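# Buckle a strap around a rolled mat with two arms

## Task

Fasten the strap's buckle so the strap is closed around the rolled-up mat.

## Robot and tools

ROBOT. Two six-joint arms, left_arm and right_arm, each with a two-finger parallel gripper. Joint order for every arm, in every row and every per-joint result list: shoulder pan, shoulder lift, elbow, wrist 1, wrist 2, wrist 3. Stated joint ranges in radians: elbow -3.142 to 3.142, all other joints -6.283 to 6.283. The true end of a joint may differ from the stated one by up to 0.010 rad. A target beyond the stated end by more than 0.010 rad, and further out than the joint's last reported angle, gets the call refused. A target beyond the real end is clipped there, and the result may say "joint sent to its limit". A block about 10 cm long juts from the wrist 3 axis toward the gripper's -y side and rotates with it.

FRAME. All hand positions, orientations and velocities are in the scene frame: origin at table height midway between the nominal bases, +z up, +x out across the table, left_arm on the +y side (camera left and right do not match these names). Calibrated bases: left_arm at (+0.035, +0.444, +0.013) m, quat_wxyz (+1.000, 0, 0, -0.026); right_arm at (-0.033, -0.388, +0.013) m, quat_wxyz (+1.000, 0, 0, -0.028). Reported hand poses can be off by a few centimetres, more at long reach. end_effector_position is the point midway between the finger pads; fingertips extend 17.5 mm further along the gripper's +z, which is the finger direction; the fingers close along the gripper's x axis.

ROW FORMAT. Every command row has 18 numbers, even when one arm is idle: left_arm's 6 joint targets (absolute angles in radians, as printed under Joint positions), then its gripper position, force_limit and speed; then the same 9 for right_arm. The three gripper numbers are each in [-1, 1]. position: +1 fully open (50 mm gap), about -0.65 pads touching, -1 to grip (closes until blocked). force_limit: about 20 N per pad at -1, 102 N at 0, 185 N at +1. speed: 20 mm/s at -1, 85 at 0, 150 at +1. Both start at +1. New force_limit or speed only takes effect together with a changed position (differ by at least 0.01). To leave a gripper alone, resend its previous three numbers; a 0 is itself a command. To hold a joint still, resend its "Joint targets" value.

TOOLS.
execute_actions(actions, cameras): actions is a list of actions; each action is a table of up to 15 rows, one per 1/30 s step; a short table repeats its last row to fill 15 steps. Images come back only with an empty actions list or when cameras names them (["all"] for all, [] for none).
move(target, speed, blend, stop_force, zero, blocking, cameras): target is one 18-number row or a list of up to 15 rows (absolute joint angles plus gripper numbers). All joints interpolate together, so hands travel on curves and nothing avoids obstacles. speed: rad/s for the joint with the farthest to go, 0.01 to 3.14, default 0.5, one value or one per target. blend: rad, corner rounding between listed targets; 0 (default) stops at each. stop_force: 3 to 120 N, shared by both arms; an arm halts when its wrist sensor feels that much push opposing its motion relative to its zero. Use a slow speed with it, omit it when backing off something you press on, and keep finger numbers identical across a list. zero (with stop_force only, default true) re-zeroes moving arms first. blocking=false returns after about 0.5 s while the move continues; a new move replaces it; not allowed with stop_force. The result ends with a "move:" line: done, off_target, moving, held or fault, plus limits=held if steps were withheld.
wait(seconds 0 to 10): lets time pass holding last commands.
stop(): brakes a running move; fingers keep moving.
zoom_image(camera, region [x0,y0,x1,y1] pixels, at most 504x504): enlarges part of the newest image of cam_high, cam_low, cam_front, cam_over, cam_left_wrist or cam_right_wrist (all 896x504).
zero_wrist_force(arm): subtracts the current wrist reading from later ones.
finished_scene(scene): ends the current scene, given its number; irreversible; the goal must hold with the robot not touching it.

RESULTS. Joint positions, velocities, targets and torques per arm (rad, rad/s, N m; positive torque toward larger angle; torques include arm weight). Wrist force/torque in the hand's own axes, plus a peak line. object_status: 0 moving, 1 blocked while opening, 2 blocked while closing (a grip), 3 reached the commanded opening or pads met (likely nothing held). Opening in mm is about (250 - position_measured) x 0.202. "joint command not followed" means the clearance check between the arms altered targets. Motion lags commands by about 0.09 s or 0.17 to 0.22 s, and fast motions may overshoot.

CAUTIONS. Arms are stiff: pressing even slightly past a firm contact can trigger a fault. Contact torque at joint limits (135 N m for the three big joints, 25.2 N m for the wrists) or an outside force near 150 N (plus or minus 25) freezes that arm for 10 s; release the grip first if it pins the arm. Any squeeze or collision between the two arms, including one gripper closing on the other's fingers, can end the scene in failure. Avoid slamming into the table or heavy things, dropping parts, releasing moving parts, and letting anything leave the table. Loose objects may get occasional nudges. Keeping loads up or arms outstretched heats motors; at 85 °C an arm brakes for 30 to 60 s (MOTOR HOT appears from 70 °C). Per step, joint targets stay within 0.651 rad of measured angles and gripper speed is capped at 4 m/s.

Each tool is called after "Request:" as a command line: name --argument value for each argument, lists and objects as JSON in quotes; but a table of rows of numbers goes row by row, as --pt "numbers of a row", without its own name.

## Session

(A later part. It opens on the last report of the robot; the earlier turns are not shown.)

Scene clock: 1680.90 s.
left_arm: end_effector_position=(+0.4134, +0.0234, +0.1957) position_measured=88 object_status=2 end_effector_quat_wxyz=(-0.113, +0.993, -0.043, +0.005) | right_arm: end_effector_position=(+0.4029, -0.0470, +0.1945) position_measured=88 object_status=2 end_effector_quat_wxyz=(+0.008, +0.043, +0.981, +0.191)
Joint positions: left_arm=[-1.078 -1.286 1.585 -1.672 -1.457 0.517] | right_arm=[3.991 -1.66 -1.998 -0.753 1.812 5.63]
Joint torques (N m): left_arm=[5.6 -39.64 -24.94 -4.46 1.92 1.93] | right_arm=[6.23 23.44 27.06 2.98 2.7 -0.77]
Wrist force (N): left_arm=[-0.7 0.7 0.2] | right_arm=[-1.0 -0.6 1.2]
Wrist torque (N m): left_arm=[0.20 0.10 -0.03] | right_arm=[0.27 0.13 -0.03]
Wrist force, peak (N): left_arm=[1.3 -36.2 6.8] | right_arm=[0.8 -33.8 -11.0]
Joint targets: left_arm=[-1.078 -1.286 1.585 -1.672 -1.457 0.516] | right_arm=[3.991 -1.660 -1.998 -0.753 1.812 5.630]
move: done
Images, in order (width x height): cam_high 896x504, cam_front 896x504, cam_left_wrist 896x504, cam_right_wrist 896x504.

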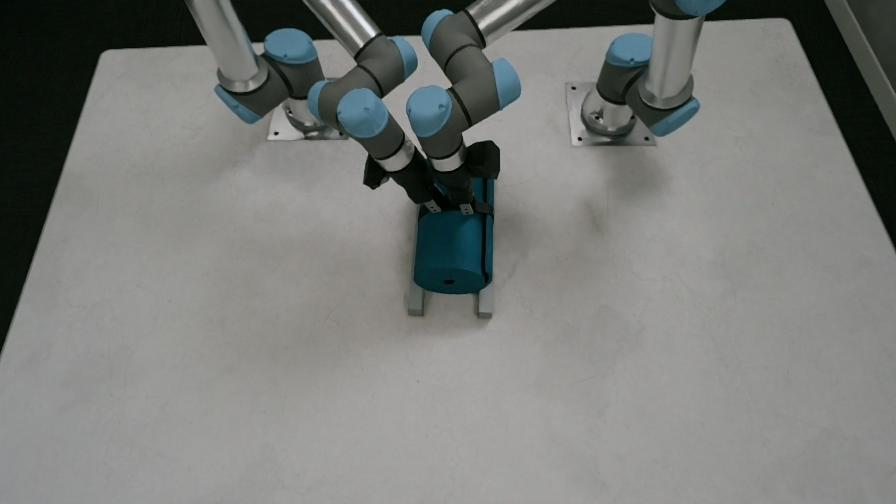

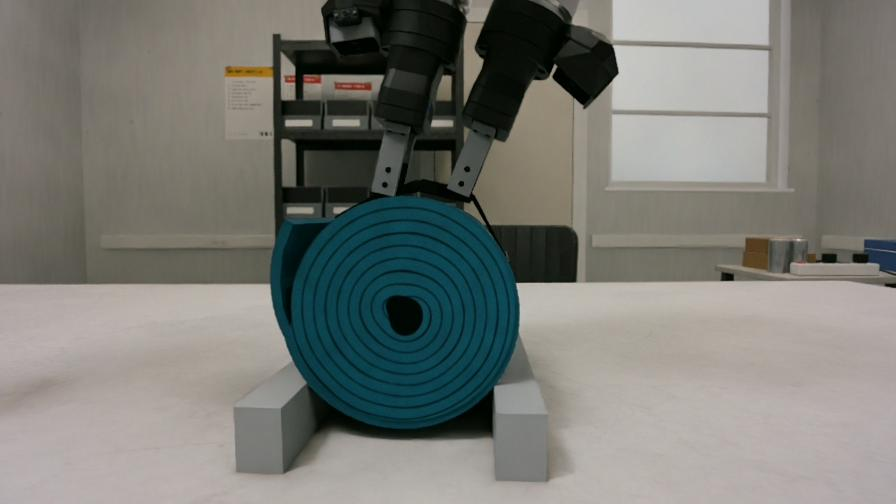

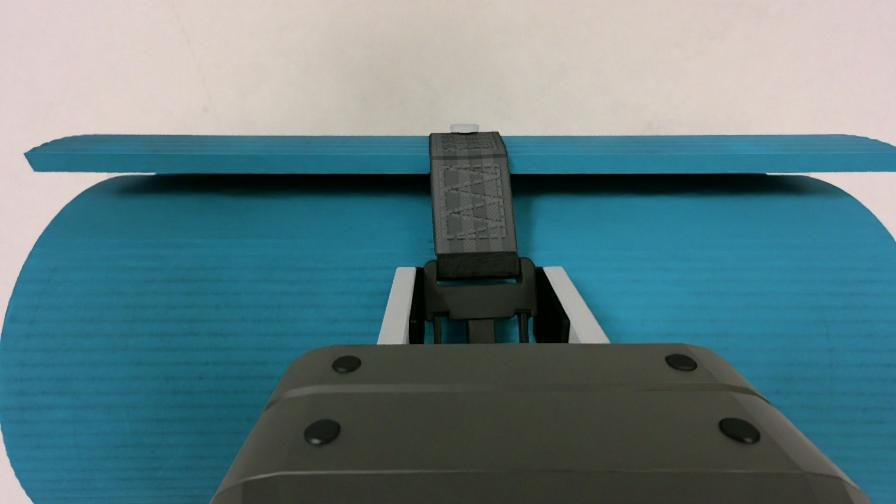

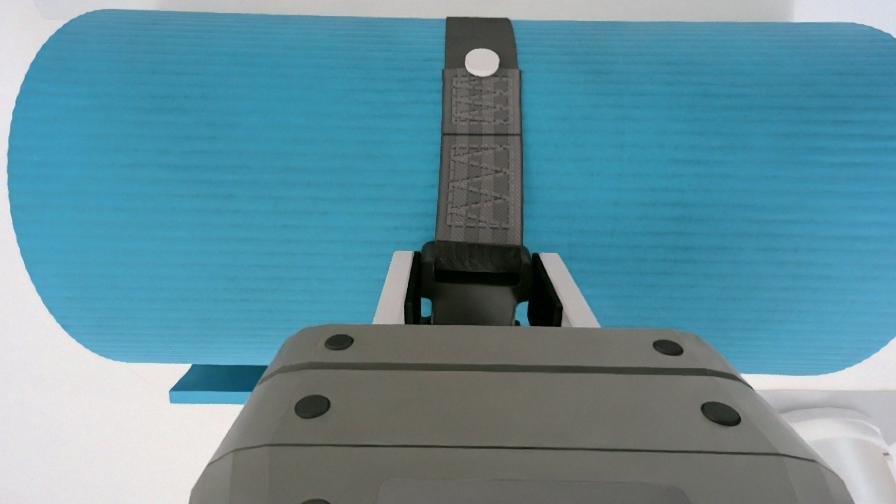

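Request:
move --target '[-1.0780,-1.2862,1.5850,-1.6722,-1.4572,0.5165,0.56,-0.3,-1,3.99073,-1.65979,-1.99771,-0.75288,1.81183,5.62964,-0.98,0.2,-1]' --speed 0.02 --cameras '["cam_left_wrist","cam_right_wrist","cam_front","cam_high"]'

Request:
zoom_image --camera "cam_front" --region '[360, 165, 480, 215]'

Request:
zoom_image --camera "cam_left_wrist" --region '[380, 140, 580, 350]'

Scene clock: 1709.50 s.
left_arm: end_effector_position=(+0.4134, +0.0234, +0.1957) position_measured=69 object_status=3 end_effector_quat_wxyz=(-0.113, +0.993, -0.043, +0.005) | right_arm: end_effector_position=(+0.4029, -0.0470, +0.1945) position_measured=91 object_status=2 end_effector_quat_wxyz=(+0.008, +0.043, +0.981, +0.191)
Joint positions: left_arm=[-1.078 -1.286 1.585 -1.672 -1.457 0.517] | right_arm=[3.991 -1.66 -1.998 -0.753 1.812 5.63]
Joint torques (N m): left_arm=[-4.64 -31.39 -30.7 -0.86 -1.03 -2.41] | right_arm=[6.7 27.9 26.65 2.98 2.77 -0.77]
Wrist force (N): left_arm=[-0.5 1.1 -0.2] | right_arm=[-1.0 -0.6 1.3]
Wrist torque (N m): left_arm=[0.20 0.07 -0.03] | right_arm=[0.28 0.12 -0.03]
Wrist force, peak (N): left_arm=[-0.9 1.3 -0.5] | right_arm=[-1.0 -0.8 1.5]
Joint targets: left_arm=[-1.078 -1.286 1.585 -1.672 -1.457 0.516] | right_arm=[3.991 -1.660 -1.998 -0.753 1.812 5.630]
move: done
Images, in order (width x height): cam_high 896x504, cam_front 896x504, cam_left_wrist 896x504, cam_right_wrist 896x504.

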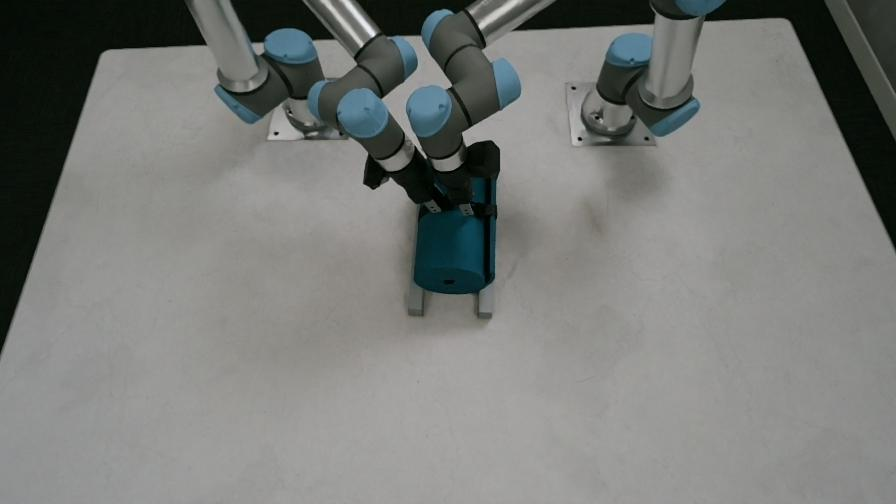

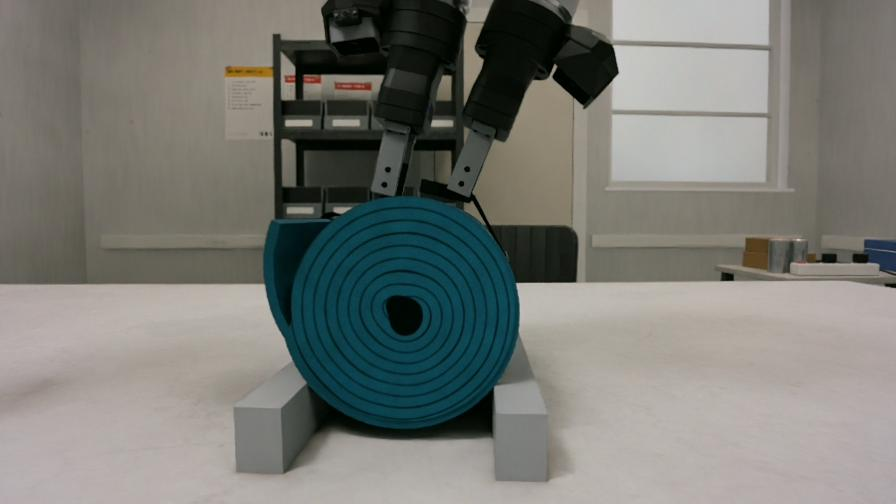

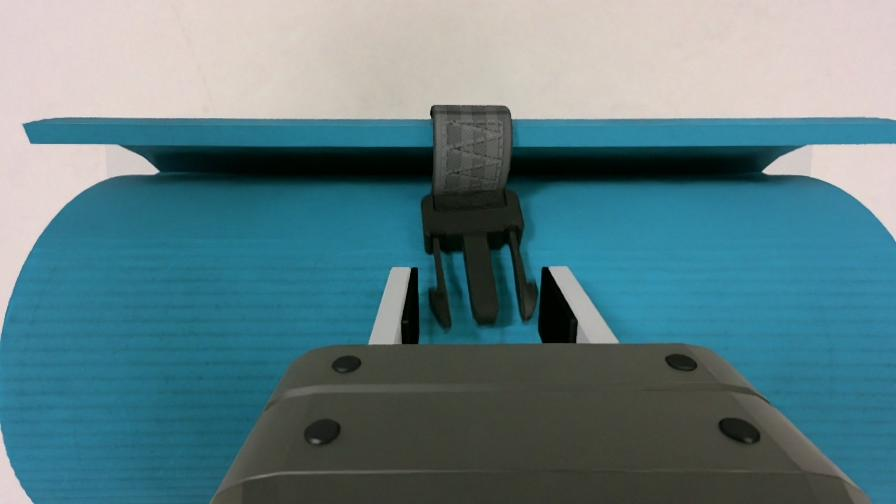

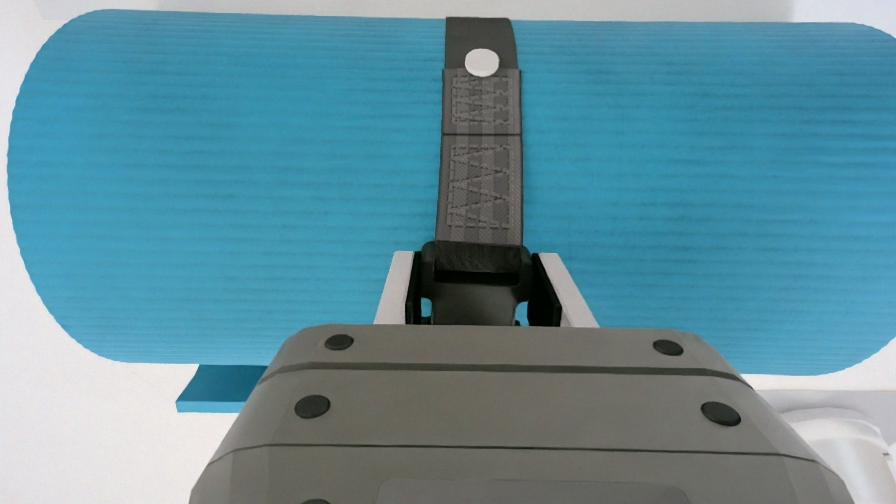

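Scaled by 4.200.

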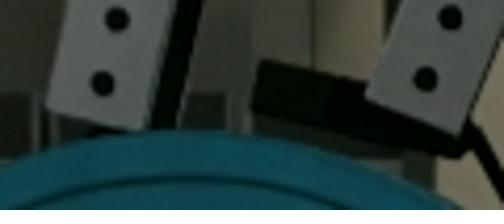

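Scaled by 2.400.

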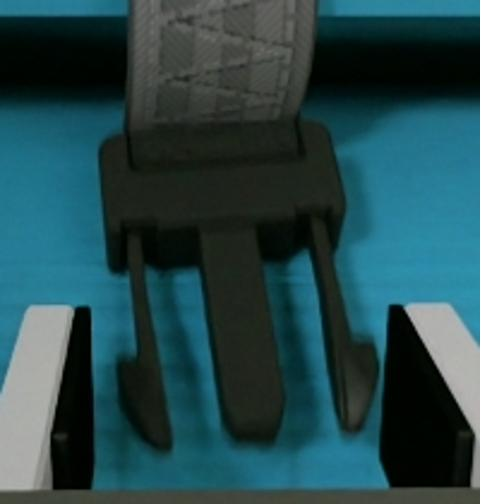

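Request:
move --pt "-1.0780 -1.2862 1.5850 -1.6722 -1.4572 0.5165 1 -0.3 0 3.99073 -1.65979 -1.99771 -0.75288 1.81183 5.62964 -0.98 0.2 -1" --pt "-0.99164 -1.45575 1.73996 -1.92891 -1.61725 0.56085 1 -0.3 0 3.99073 -1.65979 -1.99771 -0.75288 1.81183 5.62964 -0.98 0.2 -1" --pt "-0.836 -1.54 2.0196 -2.411 -1.881 0.5915 1 -0.3 0 3.99073 -1.65979 -1.99771 -0.75288 1.81183 5.62964 -0.98 0.2 -1" --pt "-0.68101 -1.48466 2.29917 -3.03353 -2.14534 0.62226 1 -0.3 0 3.99073 -1.65979 -1.99771 -0.75288 1.81183 5.62964 -0.98 0.2 -1" --speed '[0.1,0.2,0.5,0.5]' --blend '[0,0.02,0.1,0]' --cameras '["cam_left_wrist","cam_front","cam_over"]'

Request:
zoom_image --camera "cam_left_wrist" --region '[350, 120, 590, 350]'

Request:
zoom_image --camera "cam_over" --region '[250, 100, 490, 270]'

Scene clock: 1765.07 s.
left_arm: end_effector_position=(+0.4141, +0.0925, +0.2001) position_measured=3 object_status=3 end_effector_quat_wxyz=(+0.407, +0.914, +0.008, +0.004) | right_arm: end_effector_position=(+0.4029, -0.0470, +0.1945) position_measured=91 object_status=2 end_effector_quat_wxyz=(+0.008, +0.043, +0.981, +0.191)
Joint positions: left_arm=[-0.681 -1.485 2.299 -3.033 -2.145 0.622] | right_arm=[3.991 -1.66 -1.998 -0.753 1.812 5.63]
Joint torques (N m): left_arm=[-7.52 -33.55 -19.08 -5.07 -0.67 -2.25] | right_arm=[6.74 36.34 26.01 3.12 2.69 -0.5]
Wrist force (N): left_arm=[-1.1 -1.3 1.0] | right_arm=[-1.1 -0.8 1.3]
Wrist torque (N m): left_arm=[-0.15 0.28 -0.23] | right_arm=[0.24 0.13 -0.03]
Wrist force, peak (N): left_arm=[-1.5 -2.3 0.9] | right_arm=[-1.1 -0.8 1.5]
Joint targets: left_arm=[-0.681 -1.485 2.299 -3.034 -2.145 0.622] | right_arm=[3.991 -1.660 -1.998 -0.753 1.812 5.630]
move: done
Images, in order (width x height): cam_front 896x504, cam_over 896x504, cam_left_wrist 896x504.

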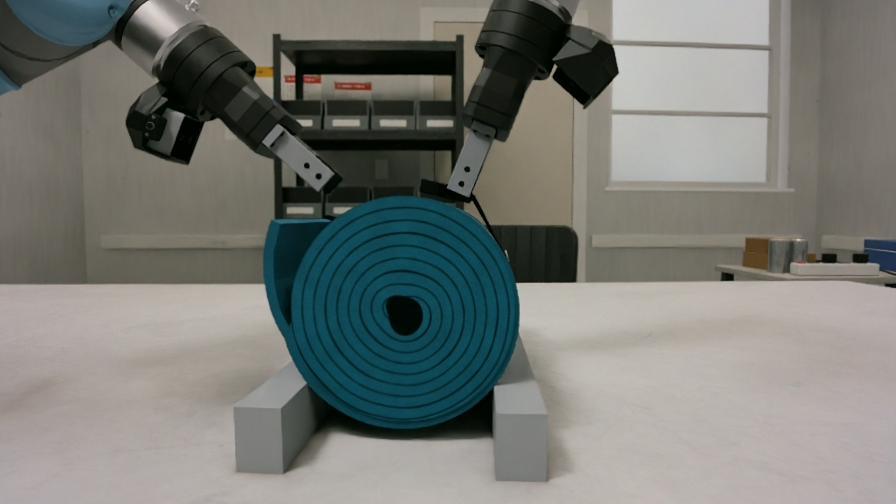

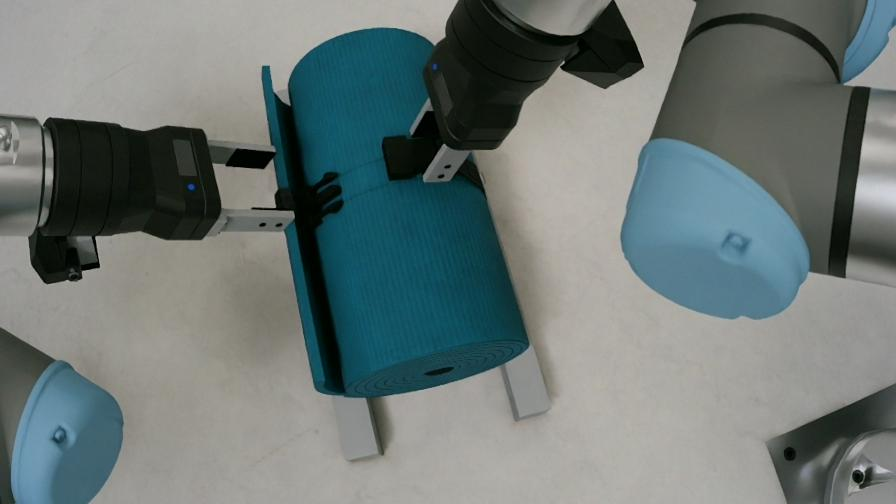

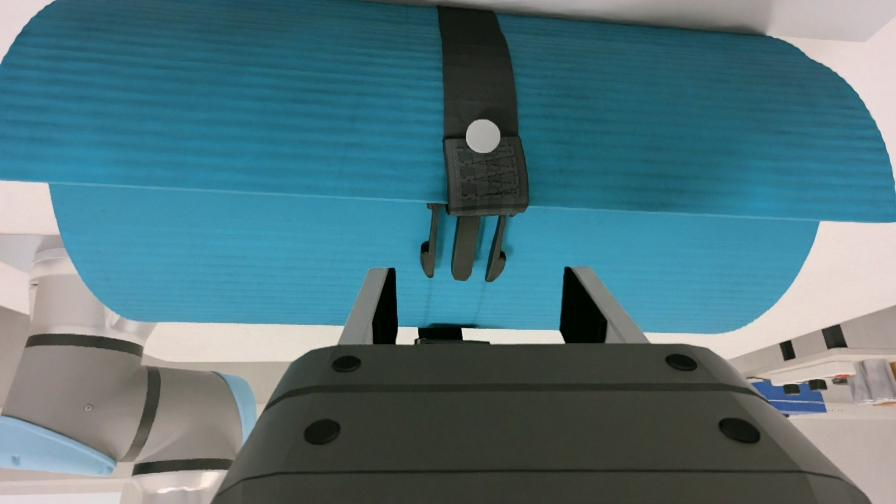

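Scaled by 2.100.

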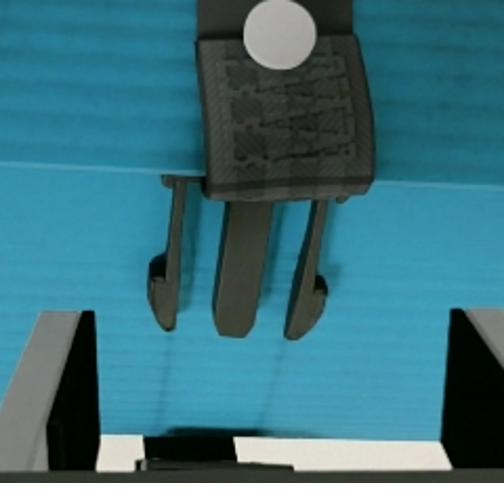

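Scaled by 2.100.

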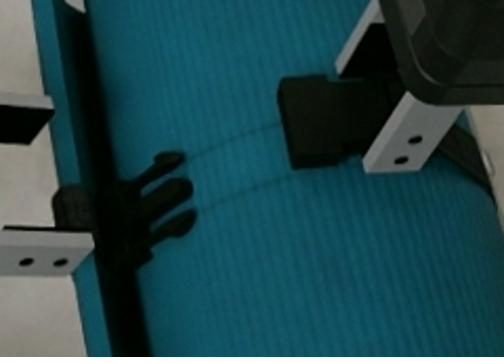

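Request:
execute_actions --actions '[]'

Scene clock: 1815.27 s.
left_arm: end_effector_position=(+0.4141, +0.0925, +0.2002) position_measured=3 object_status=3 end_effector_quat_wxyz=(+0.407, +0.914, +0.008, +0.004) | right_arm: end_effector_position=(+0.4029, -0.0470, +0.1945) position_measured=91 object_status=2 end_effector_quat_wxyz=(+0.008, +0.043, +0.981, +0.191)
Joint positions: left_arm=[-0.681 -1.485 2.299 -3.034 -2.145 0.622] | right_arm=[3.991 -1.66 -1.998 -0.753 1.812 5.63]
Joint velocities: within noise
Joint torques (N m): left_arm=[-7.08 -33.85 -13.62 -6.09 -2.85 -2.59] | right_arm=[6.13 36.42 26.04 3.14 2.72 -0.43]
Motor temperatures (°C): left_arm=[26 30 28 33 35 33] | right_arm=[33 32 24 30 41 35]
Wrist force (N): left_arm=[-1.1 -1.4 0.9] | right_arm=[-0.9 -0.7 1.5]
Wrist torque (N m): left_arm=[-0.17 0.27 -0.23] | right_arm=[0.27 0.11 -0.03]
Wrist force, peak (N): left_arm=[-1.1 -1.5 1.2] | right_arm=[-1.2 -0.7 1.5]
Joint targets: left_arm=[-0.681 -1.485 2.299 -3.034 -2.145 0.622] | right_arm=[3.991 -1.660 -1.998 -0.753 1.812 5.630]
Tool commands: left_gripper/position=+1.0 left_gripper/force_limit=-0.3 left_gripper/speed=+0.0 right_gripper/position=-0.98 right_gripper/force_limit=+0.2 right_gripper/speed=-1.0

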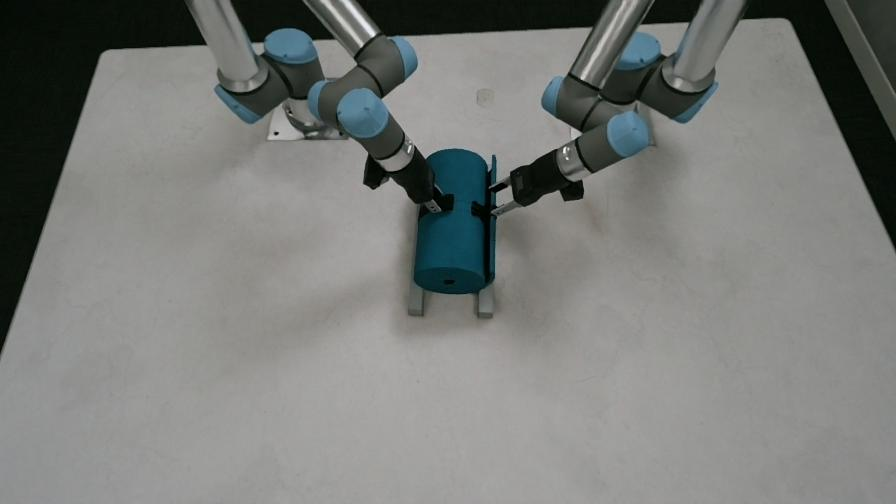

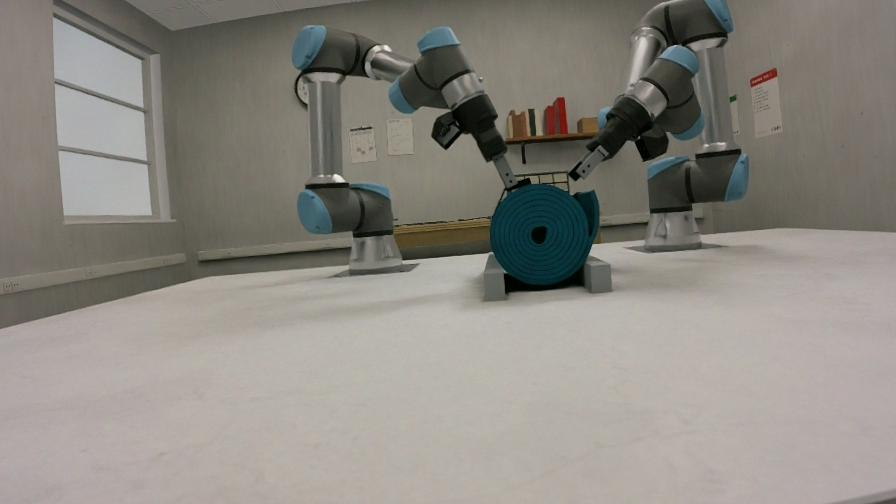

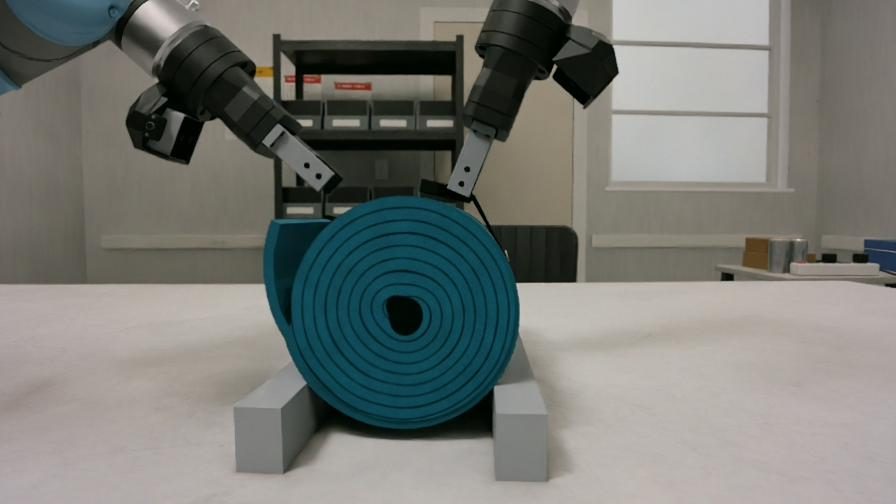

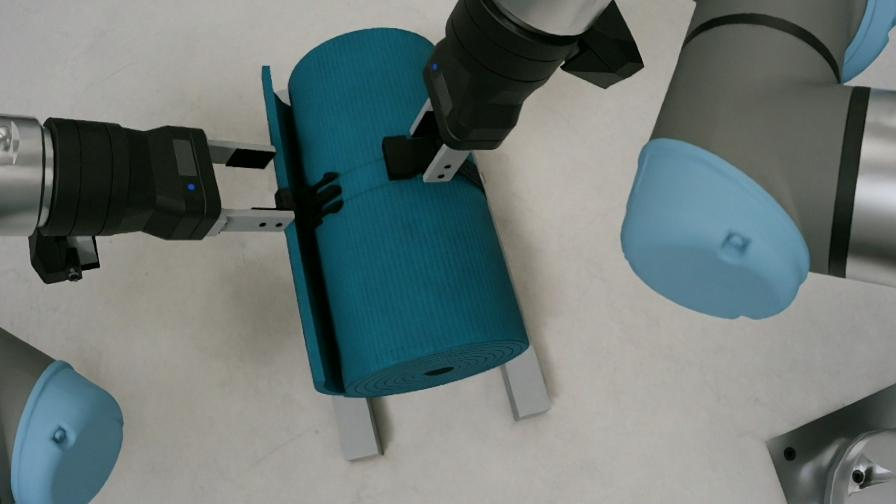

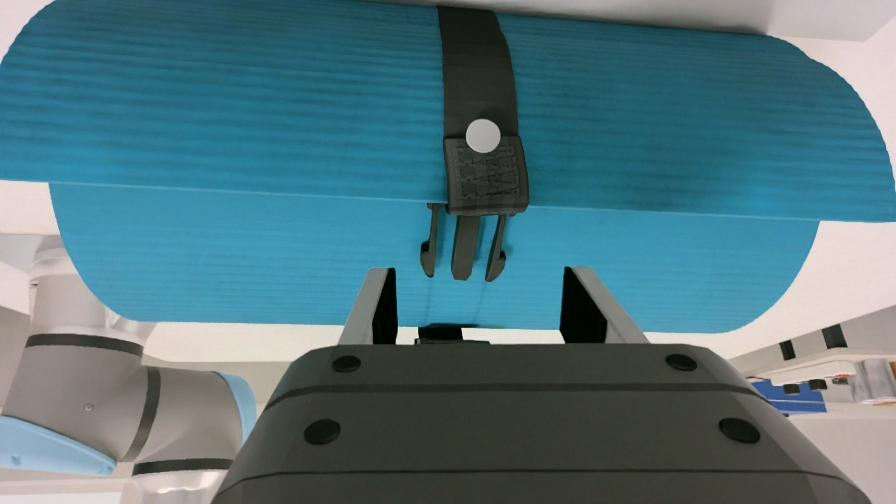

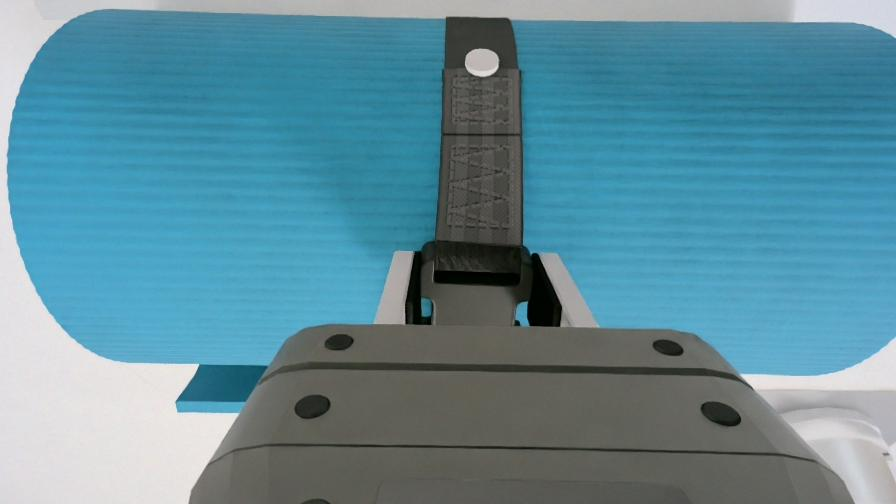

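Request:
zoom_image --camera "cam_left_wrist" --region '[380, 100, 600, 300]'

Request:
zoom_image --camera "cam_over" --region '[240, 110, 500, 250]'

Request:
zoom_image --camera "cam_front" --region '[260, 120, 520, 270]'

Scaled by 2.291.

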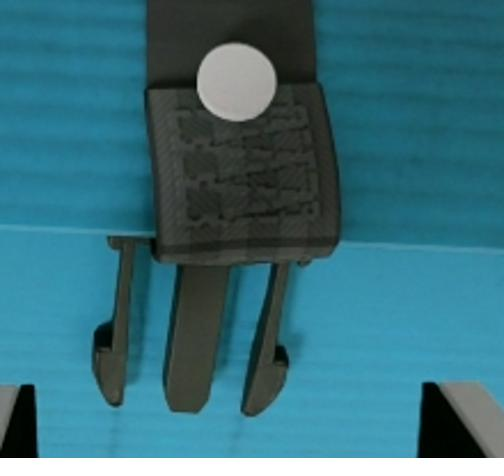

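Scaled by 1.938.

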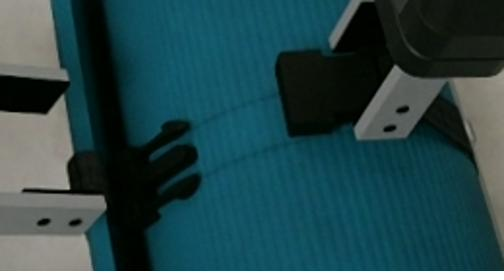

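Scaled by 1.938.

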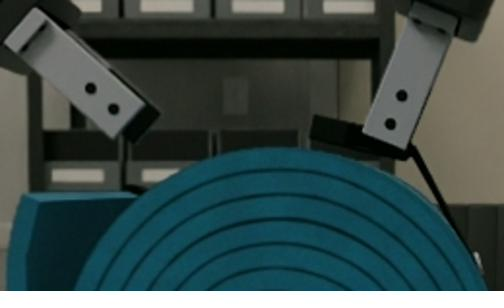

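Request:
zoom_image --camera "cam_front" --region '[390, 150, 510, 220]'

Request:
zoom_image --camera "cam_over" --region '[360, 120, 500, 200]'

Request:
zoom_image --camera "cam_right_wrist" --region '[360, 180, 600, 340]'

Scaled by 4.200.

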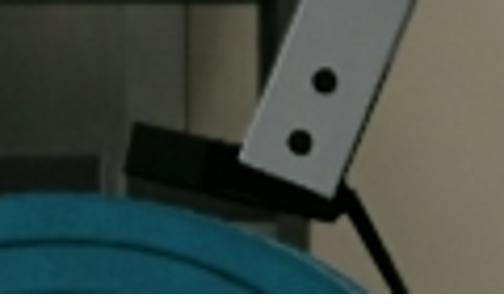

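Scaled by 3.600.

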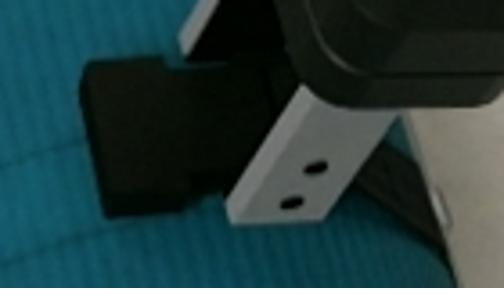

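Scaled by 2.100.

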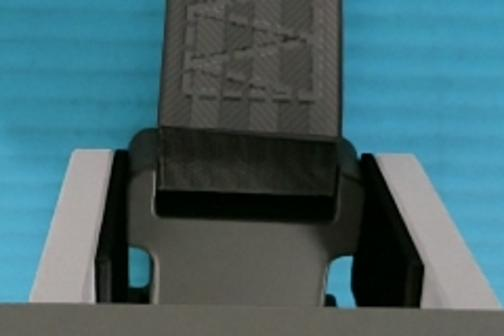

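Request:
move --target '[-0.96999,-1.45045,1.80652,-2.15359,-1.73528,0.6173,1,-0.3,0,3.99073,-1.65979,-1.99771,-0.75288,1.81183,5.62964,-0.98,0.2,-1]' --speed 0.6 --cameras '["cam_front","cam_over","cam_left_wrist","cam_high"]'

Scene clock: 1972.80 s.
left_arm: end_effector_position=(+0.4118, +0.0020, +0.2337) position_measured=3 object_status=3 end_effector_quat_wxyz=(+0.139, +0.989, -0.043, -0.006) | right_arm: end_effector_position=(+0.4029, -0.0470, +0.1945) position_measured=91 object_status=2 end_effector_quat_wxyz=(+0.008, +0.043, +0.981, +0.191)
Joint positions: left_arm=[-0.97 -1.45 1.807 -2.154 -1.735 0.617] | right_arm=[3.991 -1.66 -1.998 -0.753 1.812 5.63]
Joint torques (N m): left_arm=[5.41 -36.34 -27.52 -1.81 -0.05 -1.77] | right_arm=[6.48 36.62 25.32 3.23 2.77 -0.16]
Wrist force (N): left_arm=[-0.8 0.0 0.4] | right_arm=[-0.8 -0.8 1.4]
Wrist torque (N m): left_arm=[0.04 0.14 0.00] | right_arm=[0.25 0.10 -0.03]
Wrist force, peak (N): left_arm=[-1.6 -2.8 0.1] | right_arm=[-1.2 -0.7 1.5]
Joint targets: left_arm=[-0.970 -1.450 1.807 -2.154 -1.735 0.617] | right_arm=[3.991 -1.660 -1.998 -0.753 1.812 5.630]
move: done
Images, in order (width x height): cam_high 896x504, cam_front 896x504, cam_over 896x504, cam_left_wrist 896x504.

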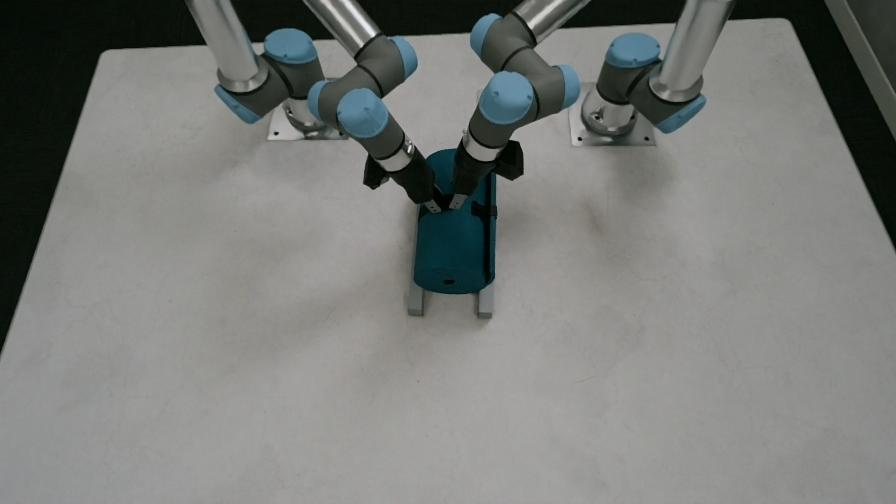

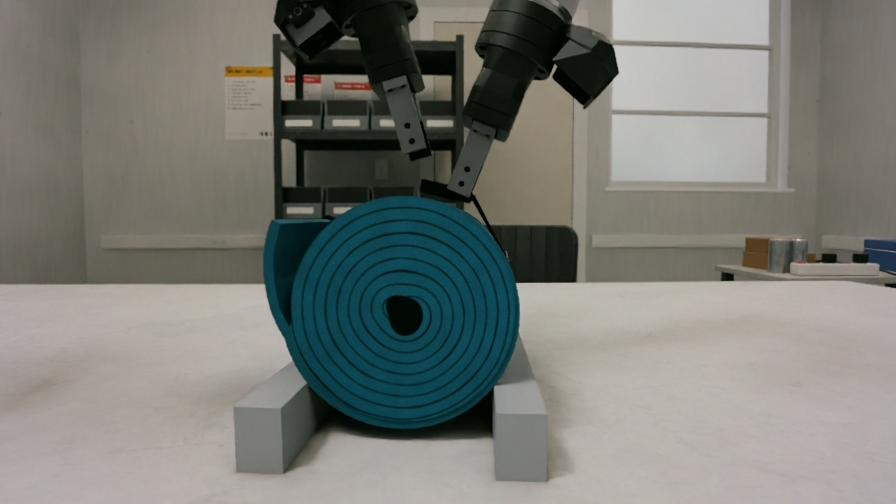

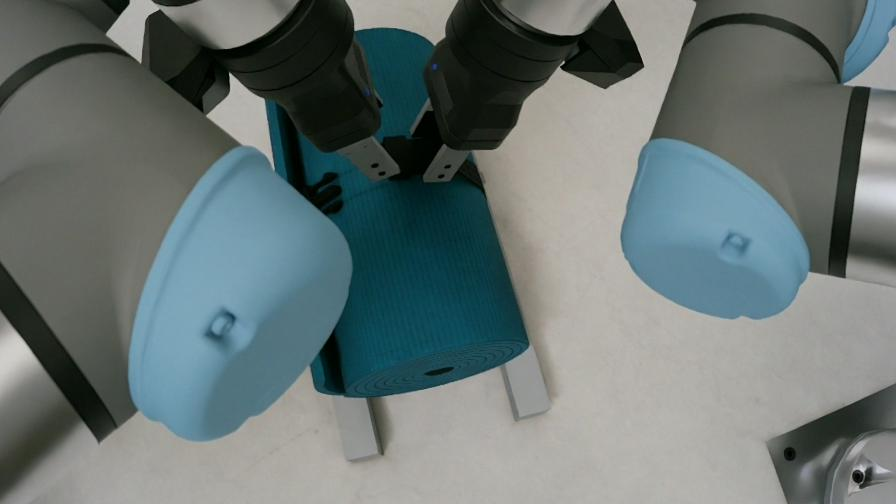

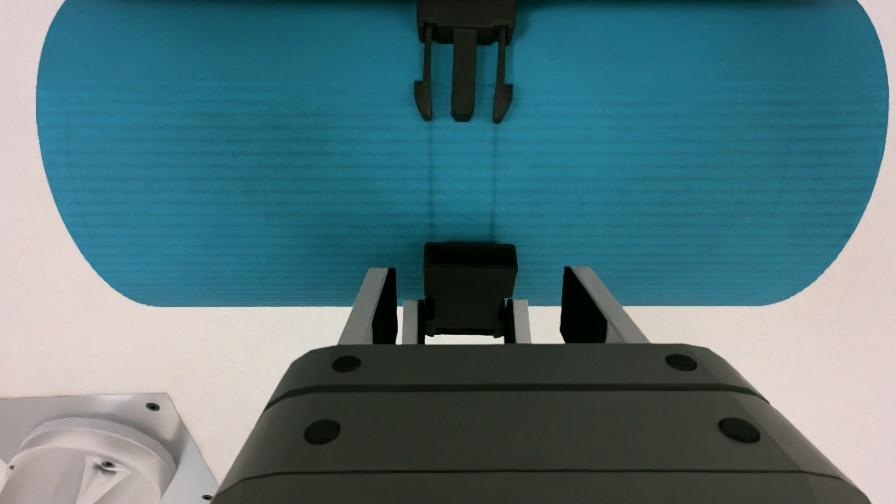

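Request:
move --target '[-0.98447,-1.39897,1.85354,-2.25439,-1.73202,0.603,1,-0.3,0,3.99073,-1.65979,-1.99771,-0.75288,1.81183,5.62964,-0.98,0.2,-1]' --speed 0.08 --stop_force 8 --cameras '["cam_front","cam_over","cam_left_wrist"]'

Scene clock: 1991.37 s.
left_arm: end_effector_position=(+0.4097, -0.0090, +0.1953) position_measured=3 object_status=3 end_effector_quat_wxyz=(+0.139, +0.989, -0.043, -0.006) | right_arm: end_effector_position=(+0.4029, -0.0470, +0.1945) position_measured=91 object_status=2 end_effector_quat_wxyz=(+0.008, +0.043, +0.981, +0.191)
Joint positions: left_arm=[-0.984 -1.399 1.854 -2.254 -1.732 0.603] | right_arm=[3.991 -1.66 -1.998 -0.753 1.812 5.63]
Joint torques (N m): left_arm=[8.26 -41.98 -30.47 -1.06 -0.52 2.25] | right_arm=[5.98 36.76 25.33 3.28 2.72 -0.08]
Wrist force (N): left_arm=[-0.7 -0.1 0.5] | right_arm=[-1.1 -0.4 1.1]
Wrist torque (N m): left_arm=[0.03 0.12 -0.01] | right_arm=[0.29 0.13 -0.02]
Wrist force, peak (N): left_arm=[-1.0 -0.1 1.0] | right_arm=[-1.0 -0.8 1.6]
Joint targets: left_arm=[-0.984 -1.399 1.854 -2.254 -1.732 0.603] | right_arm=[3.991 -1.660 -1.998 -0.753 1.812 5.630]
move: done
Images, in order (width x height): cam_front 896x504, cam_over 896x504, cam_left_wrist 896x504.

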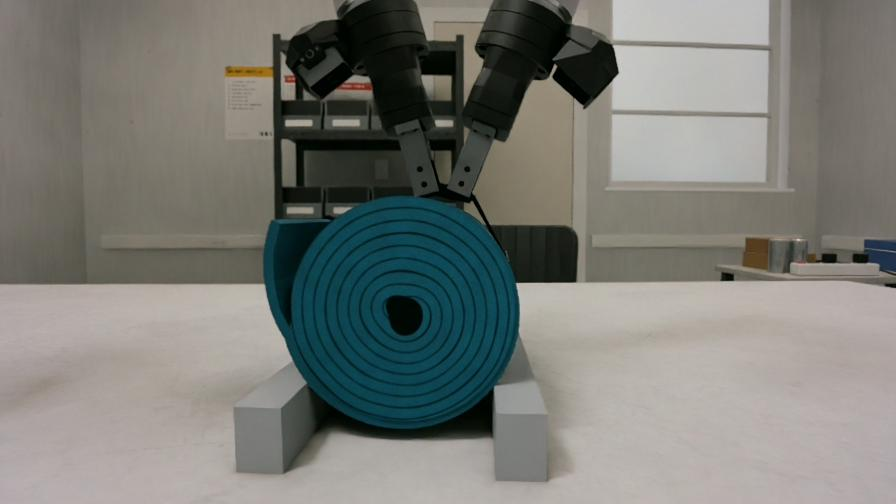

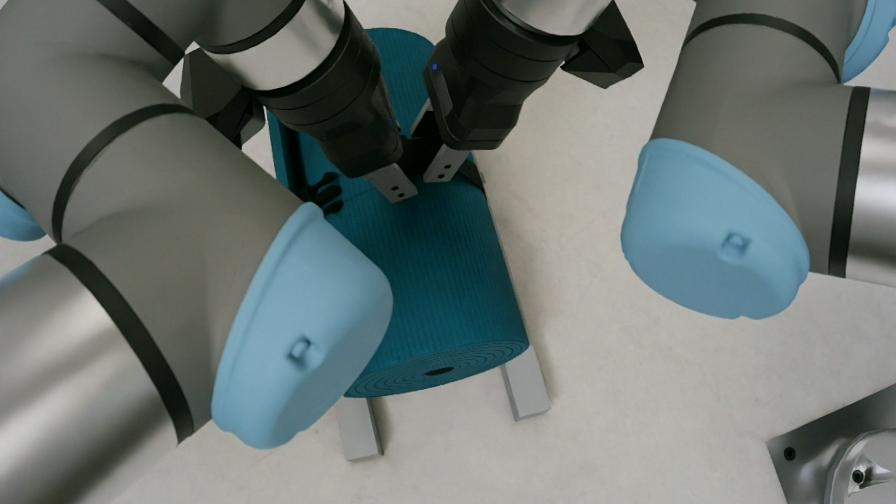

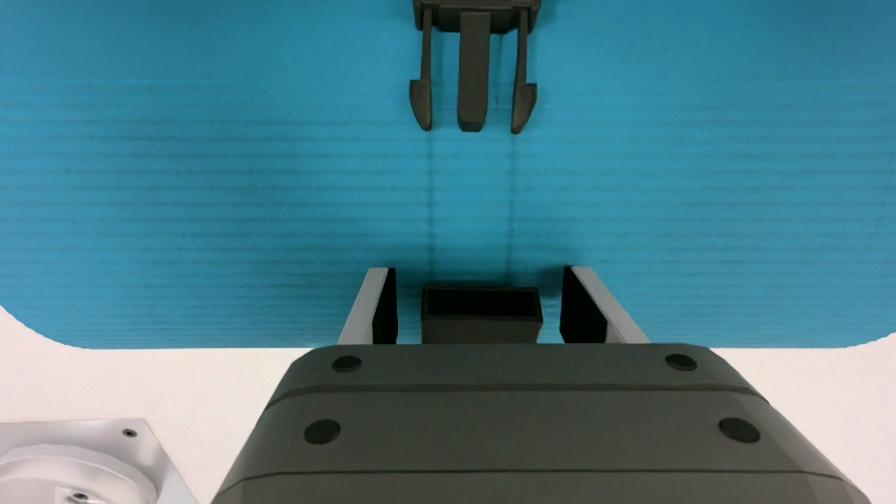

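Request:
zoom_image --camera "cam_front" --region '[390, 130, 510, 210]'

Scaled by 4.200.

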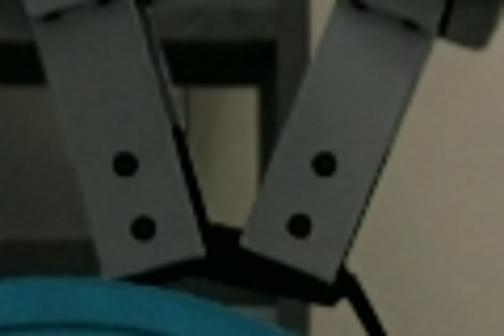

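Request:
move --target '[-0.98447,-1.39897,1.85354,-2.25439,-1.73202,0.603,-1,-0.5,-1,3.99073,-1.65979,-1.99771,-0.75288,1.81183,5.62964,-0.98,0.2,-1]' --speed 0.1 --cameras '["cam_front","cam_left_wrist","cam_right_wrist"]'

Scene clock: 1997.67 s.
left_arm: end_effector_position=(+0.4097, -0.0090, +0.1953) position_measured=85 object_status=0 end_effector_quat_wxyz=(+0.139, +0.989, -0.043, -0.006) | right_arm: end_effector_position=(+0.4029, -0.0470, +0.1945) position_measured=91 object_status=2 end_effector_quat_wxyz=(+0.008, +0.043, +0.981, +0.191)
Joint positions: left_arm=[-0.984 -1.399 1.854 -2.254 -1.732 0.603] | right_arm=[3.991 -1.66 -1.998 -0.753 1.812 5.63]
Joint torques (N m): left_arm=[8.47 -41.27 -31.21 -3.42 1.5 1.89] | right_arm=[5.73 36.12 25.62 3.41 2.67 0.12]
Wrist force (N): left_arm=[-8.1 -1.1 -0.4] | right_arm=[-8.0 -2.1 1.2]
Wrist torque (N m): left_arm=[0.02 0.01 0.35] | right_arm=[0.23 0.08 -0.17]
Wrist force, peak (N): left_arm=[-8.4 -1.0 -0.2] | right_arm=[-8.1 -2.3 1.3]
Joint targets: left_arm=[-0.984 -1.399 1.854 -2.254 -1.732 0.603] | right_arm=[3.991 -1.660 -1.998 -0.753 1.812 5.630]
move: done
Images, in order (width x height): cam_front 896x504, cam_left_wrist 896x504, cam_right_wrist 896x504.

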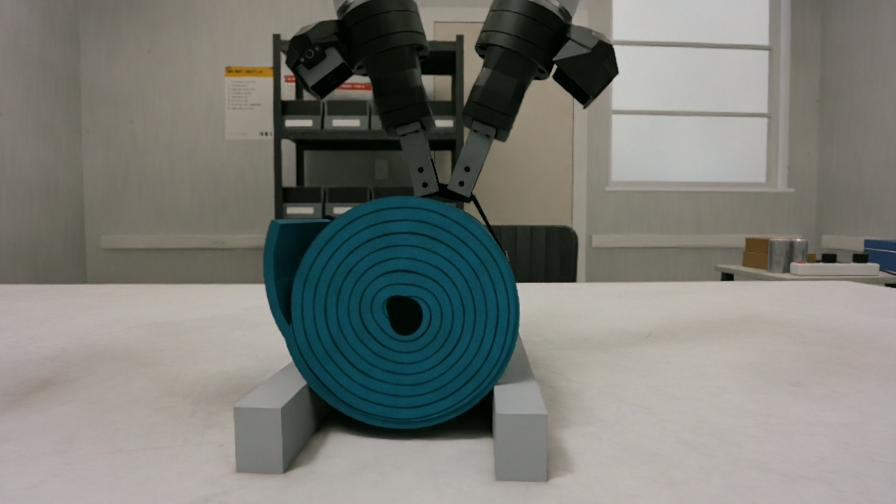

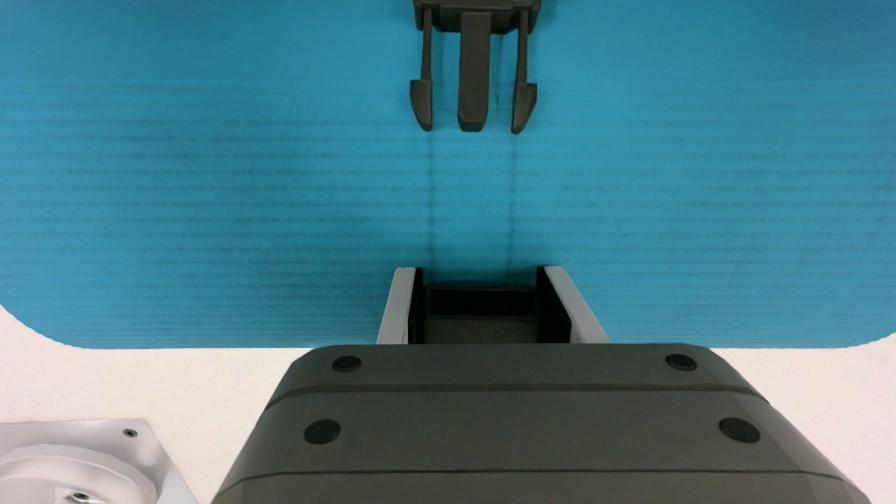

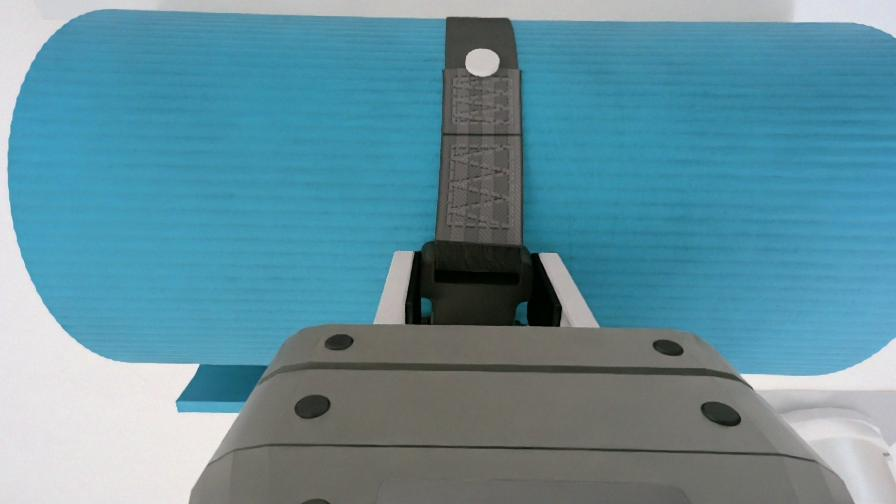

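Request:
wait --seconds 0.5

Scene clock: 2000.00 s.
left_arm: end_effector_position=(+0.4097, -0.0090, +0.1953) position_measured=85 object_status=2 end_effector_quat_wxyz=(+0.139, +0.989, -0.043, -0.006) | right_arm: end_effector_position=(+0.4029, -0.0470, +0.1945) position_measured=91 object_status=2 end_effector_quat_wxyz=(+0.008, +0.043, +0.981, +0.191)
Joint positions: left_arm=[-0.984 -1.399 1.854 -2.254 -1.732 0.603] | right_arm=[3.991 -1.66 -1.998 -0.753 1.812 5.63]
Joint torques (N m): left_arm=[8.72 -38.93 -29.92 -6.4 3.12 0.14] | right_arm=[5.59 36.76 24.44 3.36 2.64 0.09]
Wrist force (N): left_arm=[-8.7 -0.7 -0.3] | right_arm=[-8.6 -1.7 1.3]
Wrist torque (N m): left_arm=[0.03 0.02 0.36] | right_arm=[0.25 0.11 -0.17]
Wrist force, peak (N): left_arm=[-8.9 -0.8 -0.1] | right_arm=[-8.7 -1.8 1.6]
Joint targets: left_arm=[-0.984 -1.399 1.854 -2.254 -1.732 0.603] | right_arm=[3.991 -1.660 -1.998 -0.753 1.812 5.630]
Tool commands: left_gripper/position=-1.0 left_gripper/force_limit=-0.5 left_gripper/speed=-1.0 right_gripper/position=-0.98 right_gripper/force_limit=+0.2 right_gripper/speed=-1.0
wait: 0.50 s; at rest from the start


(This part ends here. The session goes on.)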